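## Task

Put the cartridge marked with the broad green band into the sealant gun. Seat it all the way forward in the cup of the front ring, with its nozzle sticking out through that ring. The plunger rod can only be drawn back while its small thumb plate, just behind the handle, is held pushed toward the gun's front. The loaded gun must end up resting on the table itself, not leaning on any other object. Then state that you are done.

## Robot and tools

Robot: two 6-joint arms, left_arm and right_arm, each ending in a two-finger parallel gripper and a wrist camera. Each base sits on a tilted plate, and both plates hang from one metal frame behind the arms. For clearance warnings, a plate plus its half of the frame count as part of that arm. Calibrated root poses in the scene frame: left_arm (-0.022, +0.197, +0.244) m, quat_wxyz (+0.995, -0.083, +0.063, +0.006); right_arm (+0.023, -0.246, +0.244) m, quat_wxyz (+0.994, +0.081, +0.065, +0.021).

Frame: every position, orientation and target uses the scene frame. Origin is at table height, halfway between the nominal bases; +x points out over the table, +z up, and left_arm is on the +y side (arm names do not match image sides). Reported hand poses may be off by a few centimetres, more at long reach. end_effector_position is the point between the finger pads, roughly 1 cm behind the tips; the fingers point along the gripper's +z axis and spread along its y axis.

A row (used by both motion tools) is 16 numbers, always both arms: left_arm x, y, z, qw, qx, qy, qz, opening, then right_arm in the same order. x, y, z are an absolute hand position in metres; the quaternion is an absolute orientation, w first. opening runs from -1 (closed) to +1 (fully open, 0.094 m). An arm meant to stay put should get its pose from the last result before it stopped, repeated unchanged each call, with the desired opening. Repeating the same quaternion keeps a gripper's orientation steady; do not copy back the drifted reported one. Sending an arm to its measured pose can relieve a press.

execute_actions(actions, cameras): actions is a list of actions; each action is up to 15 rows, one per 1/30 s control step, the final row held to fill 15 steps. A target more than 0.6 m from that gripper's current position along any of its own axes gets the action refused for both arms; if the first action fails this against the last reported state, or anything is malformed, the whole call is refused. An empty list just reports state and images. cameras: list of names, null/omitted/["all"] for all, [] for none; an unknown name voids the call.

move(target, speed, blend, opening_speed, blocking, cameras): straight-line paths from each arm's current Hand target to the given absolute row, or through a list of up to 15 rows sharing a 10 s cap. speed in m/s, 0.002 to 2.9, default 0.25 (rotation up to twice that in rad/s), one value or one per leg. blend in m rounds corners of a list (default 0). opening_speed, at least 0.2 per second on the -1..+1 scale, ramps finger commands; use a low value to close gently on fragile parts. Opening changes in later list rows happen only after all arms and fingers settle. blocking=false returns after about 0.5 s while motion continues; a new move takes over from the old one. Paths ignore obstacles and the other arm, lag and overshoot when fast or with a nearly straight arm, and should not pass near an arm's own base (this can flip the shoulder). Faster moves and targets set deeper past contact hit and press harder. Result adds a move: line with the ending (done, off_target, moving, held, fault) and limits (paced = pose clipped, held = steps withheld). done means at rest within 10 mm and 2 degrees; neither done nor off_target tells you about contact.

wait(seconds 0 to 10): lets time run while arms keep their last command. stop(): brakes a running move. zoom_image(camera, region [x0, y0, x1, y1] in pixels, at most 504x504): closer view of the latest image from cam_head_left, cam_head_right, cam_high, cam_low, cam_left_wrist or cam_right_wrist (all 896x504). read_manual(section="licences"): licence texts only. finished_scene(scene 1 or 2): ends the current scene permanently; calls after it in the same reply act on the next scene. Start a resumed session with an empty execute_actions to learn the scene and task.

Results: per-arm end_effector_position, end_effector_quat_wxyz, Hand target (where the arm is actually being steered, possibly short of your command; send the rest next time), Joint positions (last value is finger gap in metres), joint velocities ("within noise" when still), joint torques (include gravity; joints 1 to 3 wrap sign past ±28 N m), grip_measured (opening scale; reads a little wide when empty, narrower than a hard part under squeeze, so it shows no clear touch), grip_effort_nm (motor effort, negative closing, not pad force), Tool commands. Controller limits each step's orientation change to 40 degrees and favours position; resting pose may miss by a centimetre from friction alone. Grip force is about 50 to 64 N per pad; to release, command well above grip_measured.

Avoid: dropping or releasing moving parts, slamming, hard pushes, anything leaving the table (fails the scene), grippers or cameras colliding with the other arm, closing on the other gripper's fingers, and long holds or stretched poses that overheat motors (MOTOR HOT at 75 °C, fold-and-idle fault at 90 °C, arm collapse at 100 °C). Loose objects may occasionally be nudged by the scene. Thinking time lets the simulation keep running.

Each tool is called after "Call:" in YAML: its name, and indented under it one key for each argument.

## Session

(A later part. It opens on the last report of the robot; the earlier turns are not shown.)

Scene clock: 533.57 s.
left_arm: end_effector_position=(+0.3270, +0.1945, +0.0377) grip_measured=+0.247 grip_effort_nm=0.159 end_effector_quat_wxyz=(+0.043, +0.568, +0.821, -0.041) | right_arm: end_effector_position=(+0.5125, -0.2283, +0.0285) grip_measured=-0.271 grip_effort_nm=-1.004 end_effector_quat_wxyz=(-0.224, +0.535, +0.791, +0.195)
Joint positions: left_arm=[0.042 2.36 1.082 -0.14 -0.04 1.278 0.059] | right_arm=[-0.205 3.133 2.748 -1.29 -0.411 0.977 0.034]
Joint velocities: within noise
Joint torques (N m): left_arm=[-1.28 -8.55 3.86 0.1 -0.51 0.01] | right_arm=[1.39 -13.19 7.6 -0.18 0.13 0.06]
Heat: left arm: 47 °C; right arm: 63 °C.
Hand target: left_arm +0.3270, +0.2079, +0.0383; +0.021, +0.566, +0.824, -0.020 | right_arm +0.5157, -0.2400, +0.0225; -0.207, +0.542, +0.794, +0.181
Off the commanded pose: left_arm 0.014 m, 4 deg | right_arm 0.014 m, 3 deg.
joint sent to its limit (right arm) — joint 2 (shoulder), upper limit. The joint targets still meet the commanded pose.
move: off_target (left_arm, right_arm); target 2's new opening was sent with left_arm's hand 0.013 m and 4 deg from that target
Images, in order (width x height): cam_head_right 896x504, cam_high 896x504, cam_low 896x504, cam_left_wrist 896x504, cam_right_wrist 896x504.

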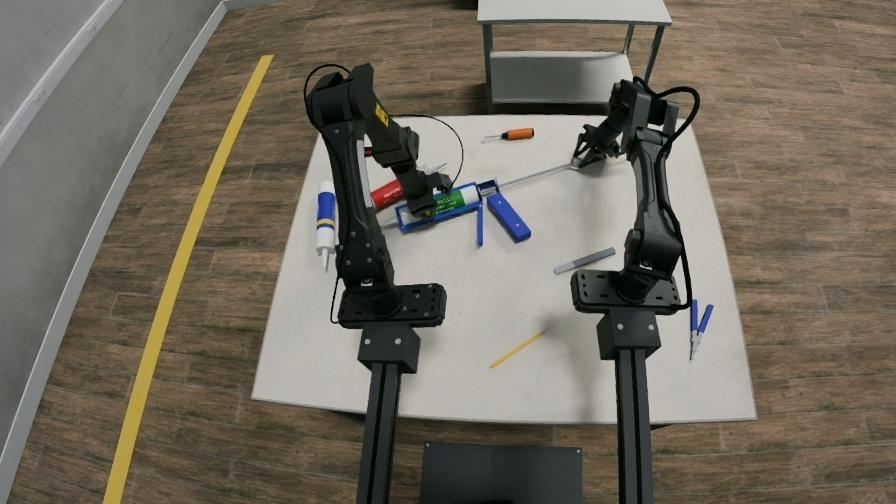

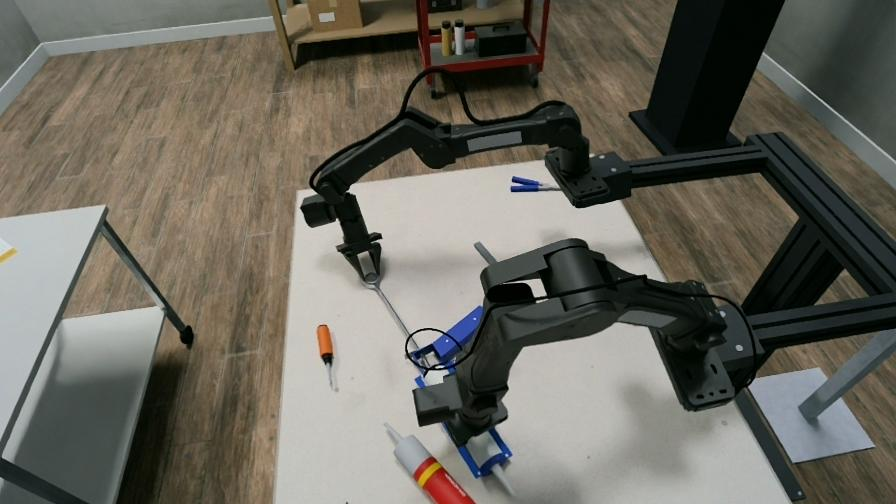

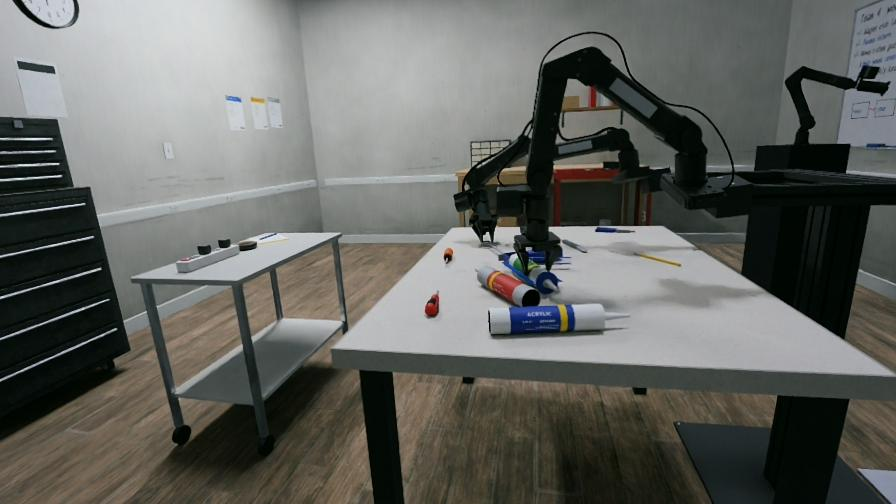

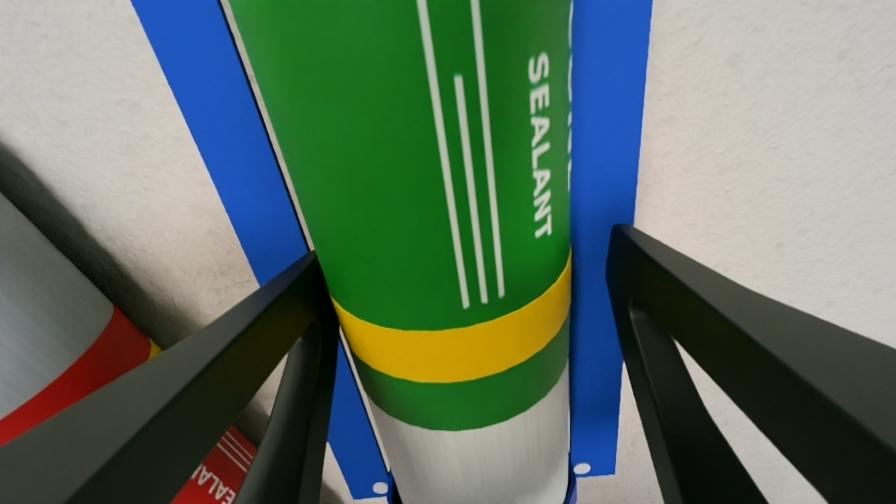

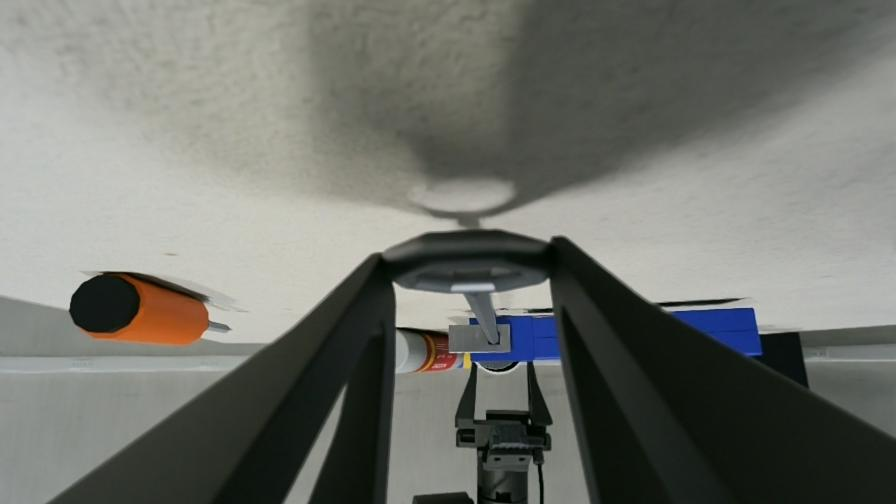

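Call:
move:
  target:
    - [0.332,0.197,0.07,0.0251,0.5661,0.8236,-0.0173,0.3,0.514,-0.235,0.020,-0.21,0.541,0.795,0.18,-0.45]
    - [0.332,0.195,0.15,0.0,0.566,0.8244,0.0,0.3,0.514,-0.235,0.018,-0.21,0.541,0.795,0.18,-0.45]
  speed: 0.08

Call:
zoom_image:
  camera: "cam_high"
  region: [390, 340, 550, 500]

Call:
zoom_image:
  camera: "cam_head_right"
  region: [370, 150, 540, 250]

Scene clock: 539.27 s.
left_arm: end_effector_position=(+0.3158, +0.1972, +0.1304) grip_measured=+0.297 grip_effort_nm=0.139 end_effector_quat_wxyz=(-0.021, +0.568, +0.823, -0.014) | right_arm: end_effector_position=(+0.5159, -0.2311, +0.0261) grip_measured=-0.271 grip_effort_nm=-1.004 end_effector_quat_wxyz=(-0.213, +0.535, +0.794, +0.192)
Joint positions: left_arm=[-0.055 2.077 1.082 -0.508 -0.169 1.165 0.061] | right_arm=[-0.205 3.133 2.748 -1.272 -0.396 0.978 0.034]
Joint velocities: within noise
Joint torques (N m): left_arm=[-3.11 -11.29 6.54 -0.04 -0.04 -0.1] | right_arm=[2 -13.11 5.78 -0.16 0.02 0.11]
Heat: left arm: 46 °C; right arm: 63 °C.
Hand target: left_arm +0.3315, +0.1949, +0.1496; +0.000, +0.566, +0.824, +0.000 | right_arm +0.5139, -0.2351, +0.0183; -0.209, +0.541, +0.794, +0.180
Off the commanded pose: left_arm 0.026 m, 3 deg | right_arm 0.009 m, 2 deg.
joint sent to its limit (right arm) — joint 2 (shoulder), upper limit. The joint targets still meet the commanded pose.
move: off_target (left_arm)

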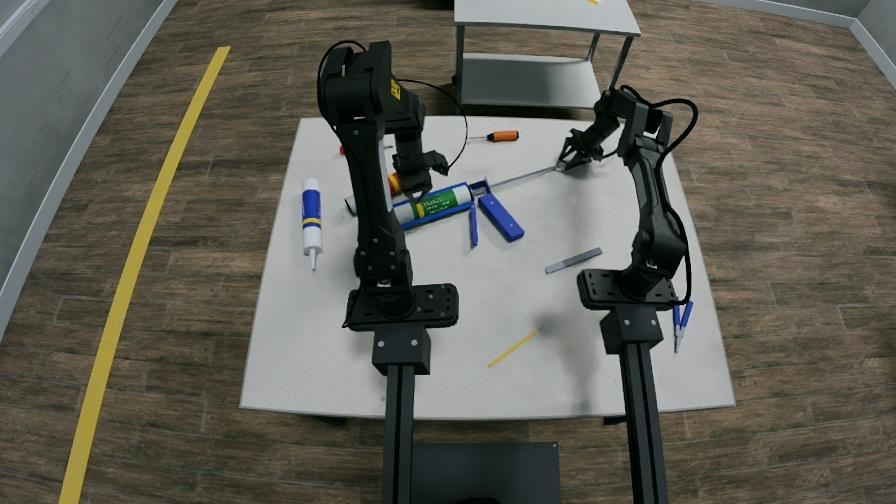

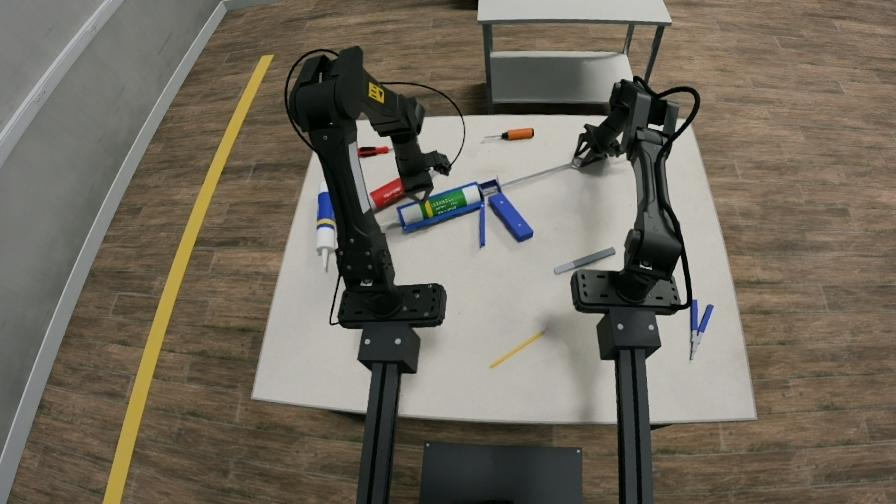

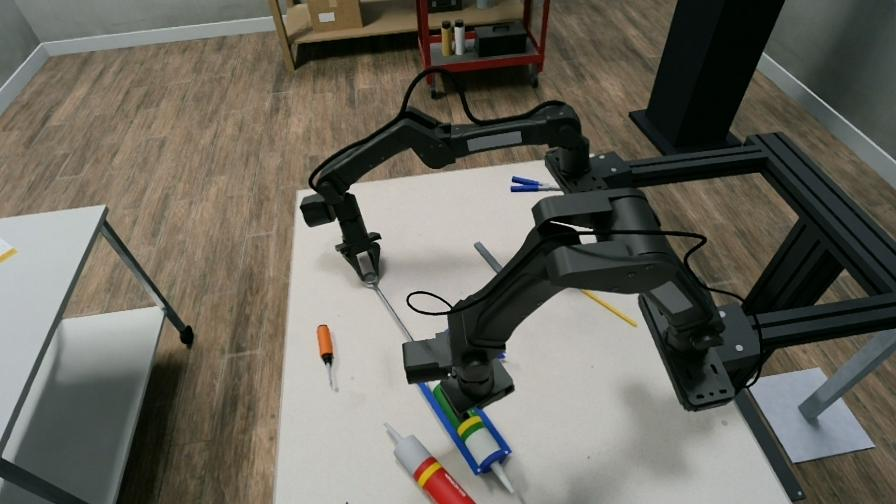

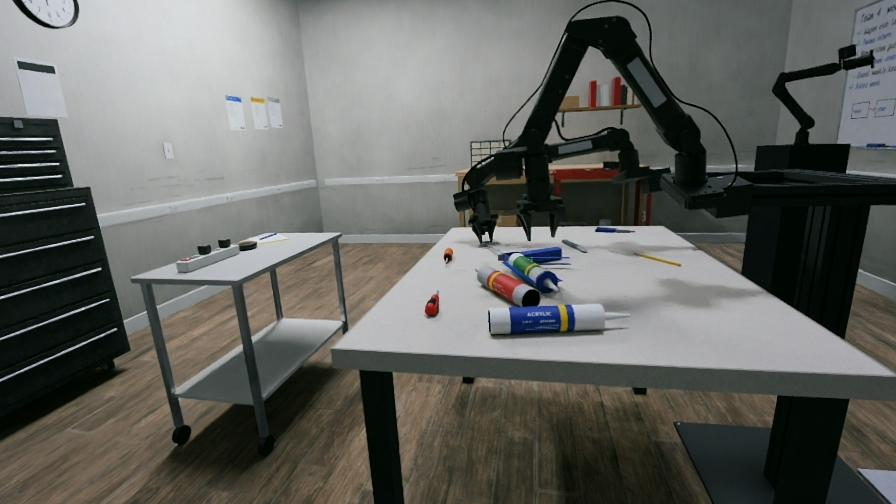

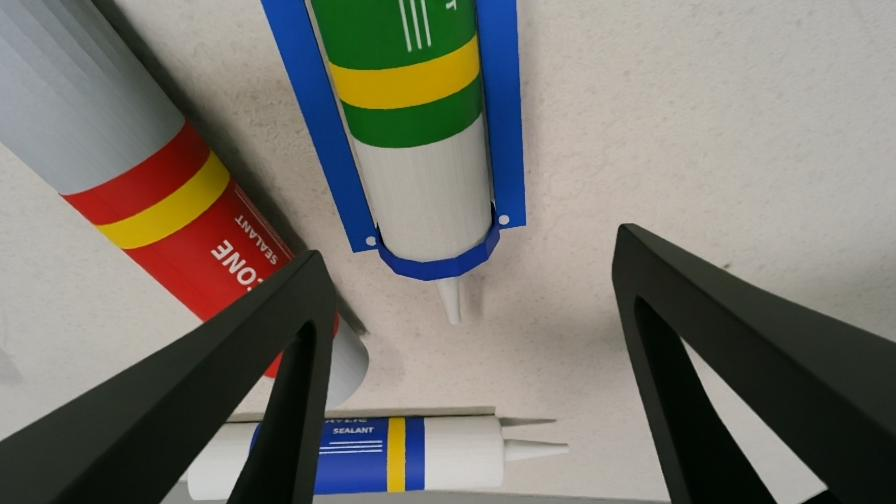

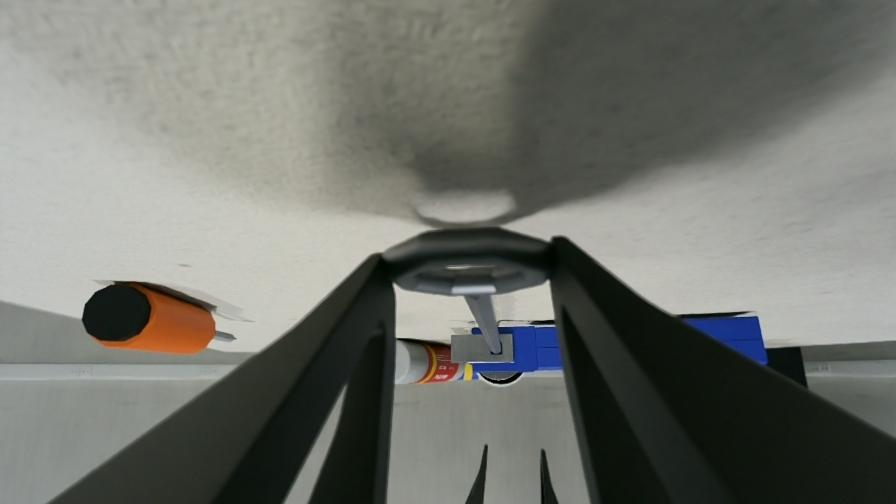

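Scaled by 3.150 from the camera's 896x504 image, which has a finer 1280x720 frame.

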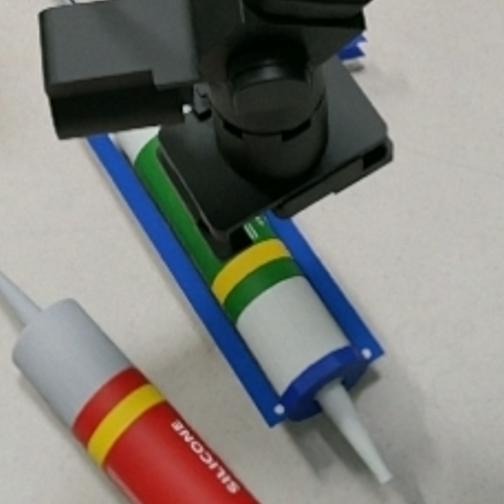

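Scaled by 2.965 from the camera's 896x504 image, which has a finer 1280x720 frame.

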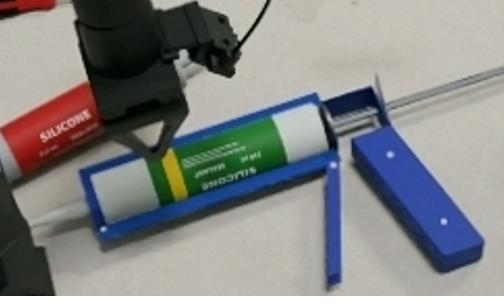

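Call:
zoom_image:
  camera: "cam_left_wrist"
  region: [320, 130, 560, 350]

Scaled by 2.100 from the camera's 896x504 image, which has a finer 1280x720 frame.

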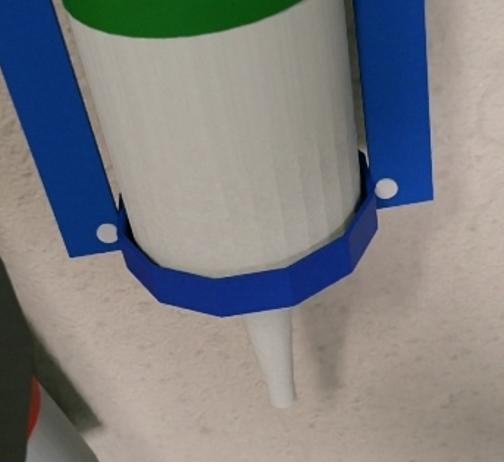

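Call:
move:
  target:
    - [0.325,0.20,0.17,0.0,0.566,0.8244,0.0,0.3,0.512,-0.232,0.008,-0.21,0.541,0.795,0.18,-0.45]
    - [0.31,0.215,0.20,0.0,0.4,0.9165,0.0,0.3,0.512,-0.232,0.010,-0.21,0.541,0.795,0.18,0.0]
  speed: 0.06
  opening_speed: 0.5
  cameras: ["cam_right_wrist","cam_head_right"]

Scene clock: 549.37 s.
left_arm: end_effector_position=(+0.3109, +0.2106, +0.1875) grip_measured=+0.297 grip_effort_nm=0.139 end_effector_quat_wxyz=(-0.008, +0.409, +0.912, -0.003) | right_arm: end_effector_position=(+0.5155, -0.2327, +0.0163) grip_measured=-0.003 grip_effort_nm=0.173 end_effector_quat_wxyz=(-0.205, +0.537, +0.797, +0.186)
Joint positions: left_arm=[-0.046 1.876 1.062 -0.654 -0.17 0.817 0.061] | right_arm=[-0.205 3.133 2.716 -1.227 -0.378 0.983 0.047]
Joint velocities: within noise
Joint torques (N m): left_arm=[-1.01 -10.76 4.23 0.01 0 -0.08] | right_arm=[2.3 -13.19 5.55 -0.21 -0.12 0.09]
Heat: left arm: 48 °C; right arm: 63 °C.
Hand target: left_arm +0.3101, +0.2148, +0.1994; +0.000, +0.400, +0.917, +0.000 | right_arm +0.5118, -0.2321, +0.0101; -0.209, +0.541, +0.794, +0.180
Off the commanded pose: left_arm 0.013 m, 2 deg | right_arm 0.007 m, 1 deg.
joint sent to its limit (right arm) — joint 2 (shoulder), upper limit. The joint targets still meet the commanded pose.
move: off_target (left_arm)
Images, in order (width x height): cam_head_right 896x504, cam_right_wrist 896x504.

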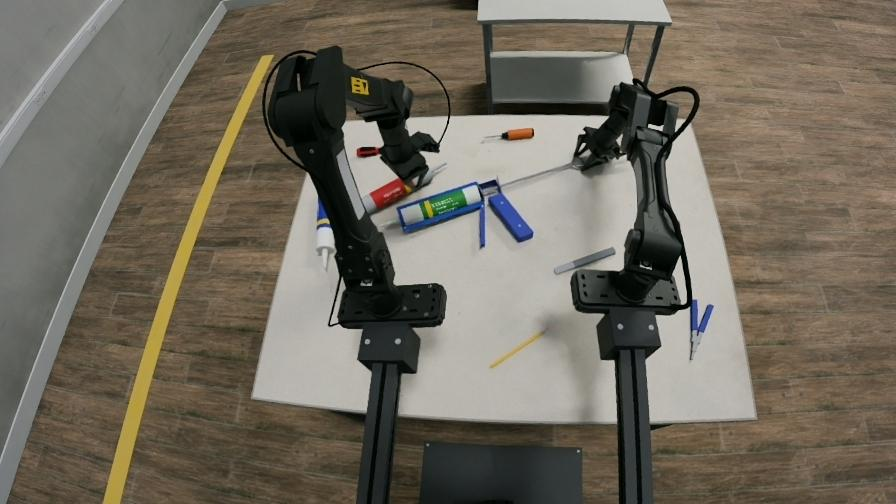

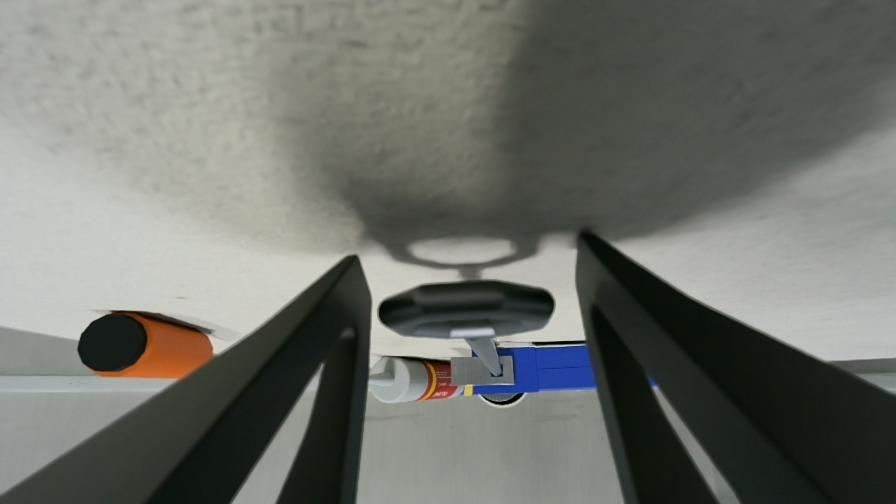

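Call:
move:
  target:
    - [0.31,0.215,0.20,0.0,0.4,0.9165,0.0,0.3,0.516,-0.242,0.03,-0.21,0.541,0.795,0.18,0.2]
    - [0.28,0.25,0.26,0.0,0.3,0.954,0.0,0.3,0.50,-0.30,0.13,-0.20,0.53,0.80,0.17,0.3]
  speed: [0.06,0.12]

Call:
zoom_image:
  camera: "cam_high"
  region: [330, 240, 550, 500]

Call:
zoom_image:
  camera: "cam_head_right"
  region: [370, 150, 600, 260]

Call:
zoom_image:
  camera: "cam_low"
  region: [470, 220, 600, 310]

Scene clock: 556.67 s.
left_arm: end_effector_position=(+0.2815, +0.2486, +0.2497) grip_measured=+0.297 grip_effort_nm=0.144 end_effector_quat_wxyz=(-0.010, +0.310, +0.951, +0.002) | right_arm: end_effector_position=(+0.4965, -0.2931, +0.1093) grip_measured=+0.297 grip_effort_nm=0.173 end_effector_quat_wxyz=(-0.212, +0.532, +0.802, +0.171)
Joint positions: left_arm=[0.042 1.631 1.045 -0.867 -0.169 0.691 0.061] | right_arm=[-0.295 2.801 2.435 -1.338 -0.342 0.874 0.061]
Joint velocities: within noise
Joint torques (N m): left_arm=[-0.72 -8.81 5.64 0.03 0.11 -0.11] | right_arm=[1.5 -18.25 5.14 -0.66 -0.16 -0.02]
Heat: left arm: 48 °C; right arm: 65 °C.
Hand target: left_arm +0.2799, +0.2500, +0.2595; +0.000, +0.300, +0.954, +0.000 | right_arm +0.4999, -0.2998, +0.1294; -0.201, +0.533, +0.804, +0.171
Off the commanded pose: left_arm 0.011 m, 2 deg | right_arm 0.022 m, 1 deg.
move: off_target (left_arm, right_arm); target 2's new opening was sent with right_arm's hand 0.022 m and 1 deg from that target

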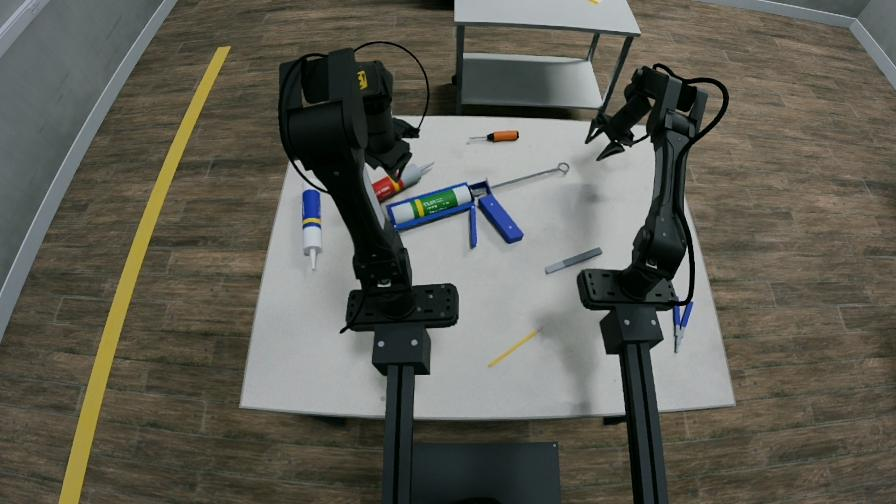

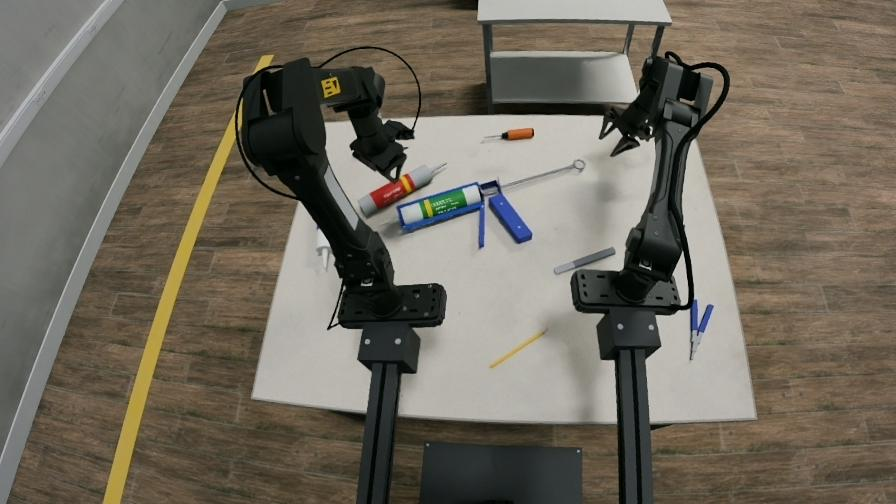

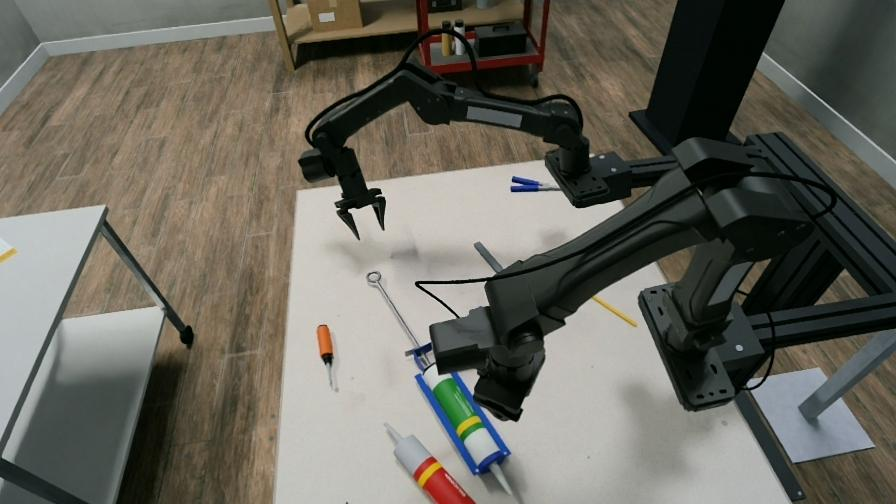

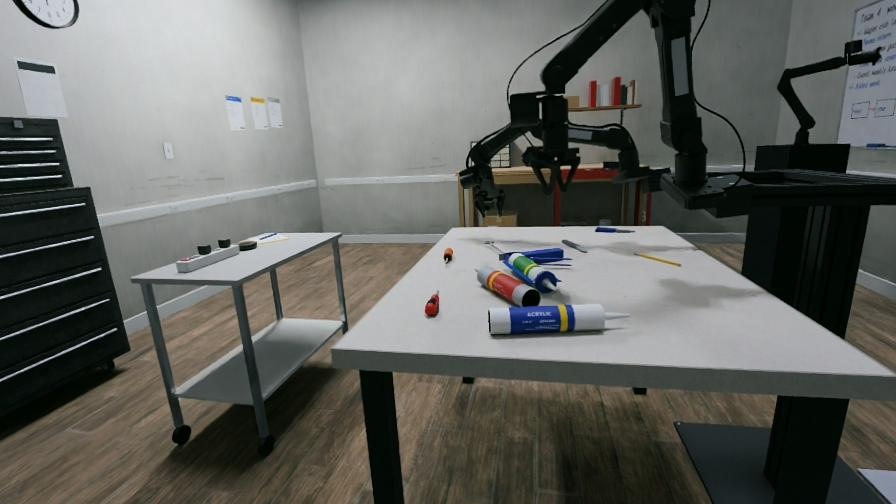

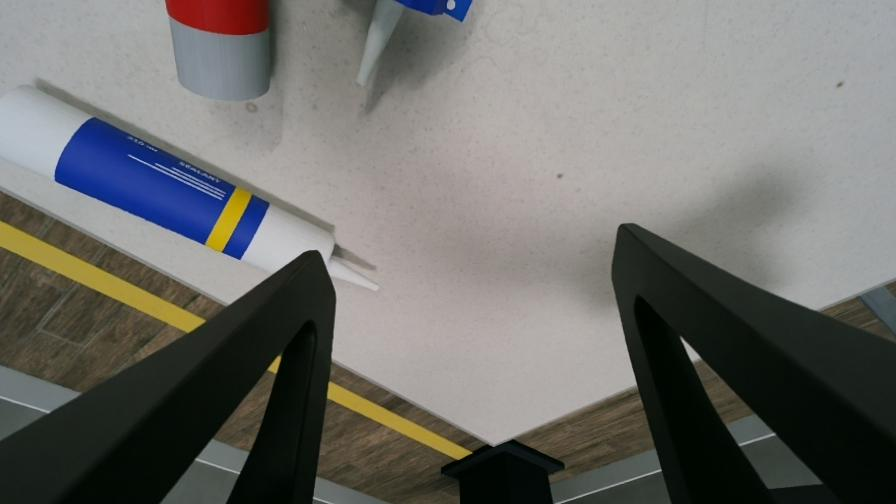

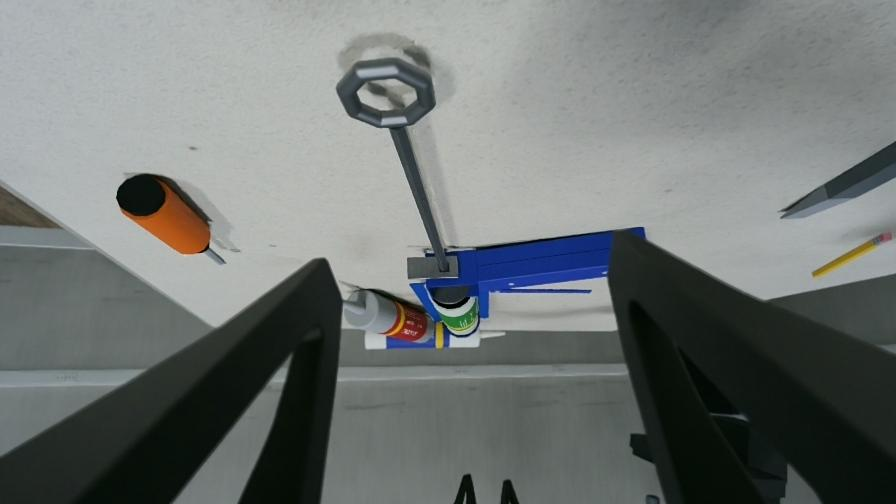

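Scaled by 1.938 from the camera's 896x504 image, which has a finer 1280x720 frame.

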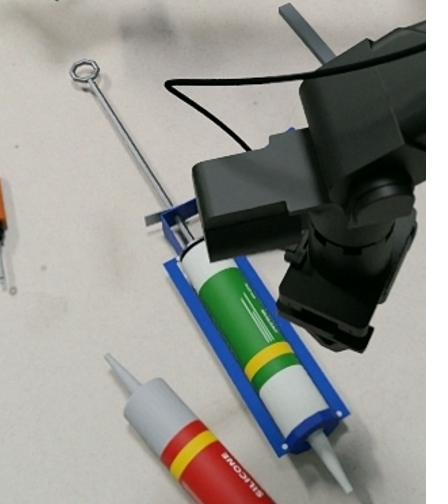

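Scaled by 2.191 from the camera's 896x504 image, which has a finer 1280x720 frame.

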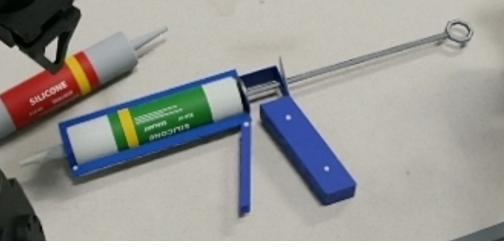

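Scaled by 3.877 from the camera's 896x504 image, which has a finer 1280x720 frame.

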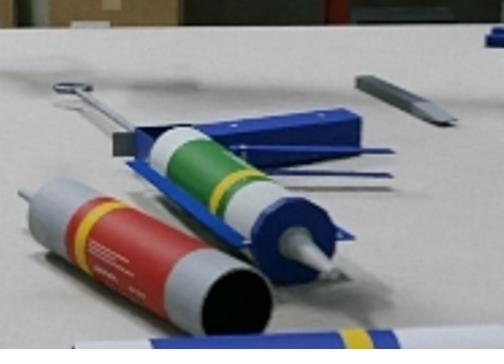

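Call:
finished_scene:
  scene: 2

The scene is finished: the task was done.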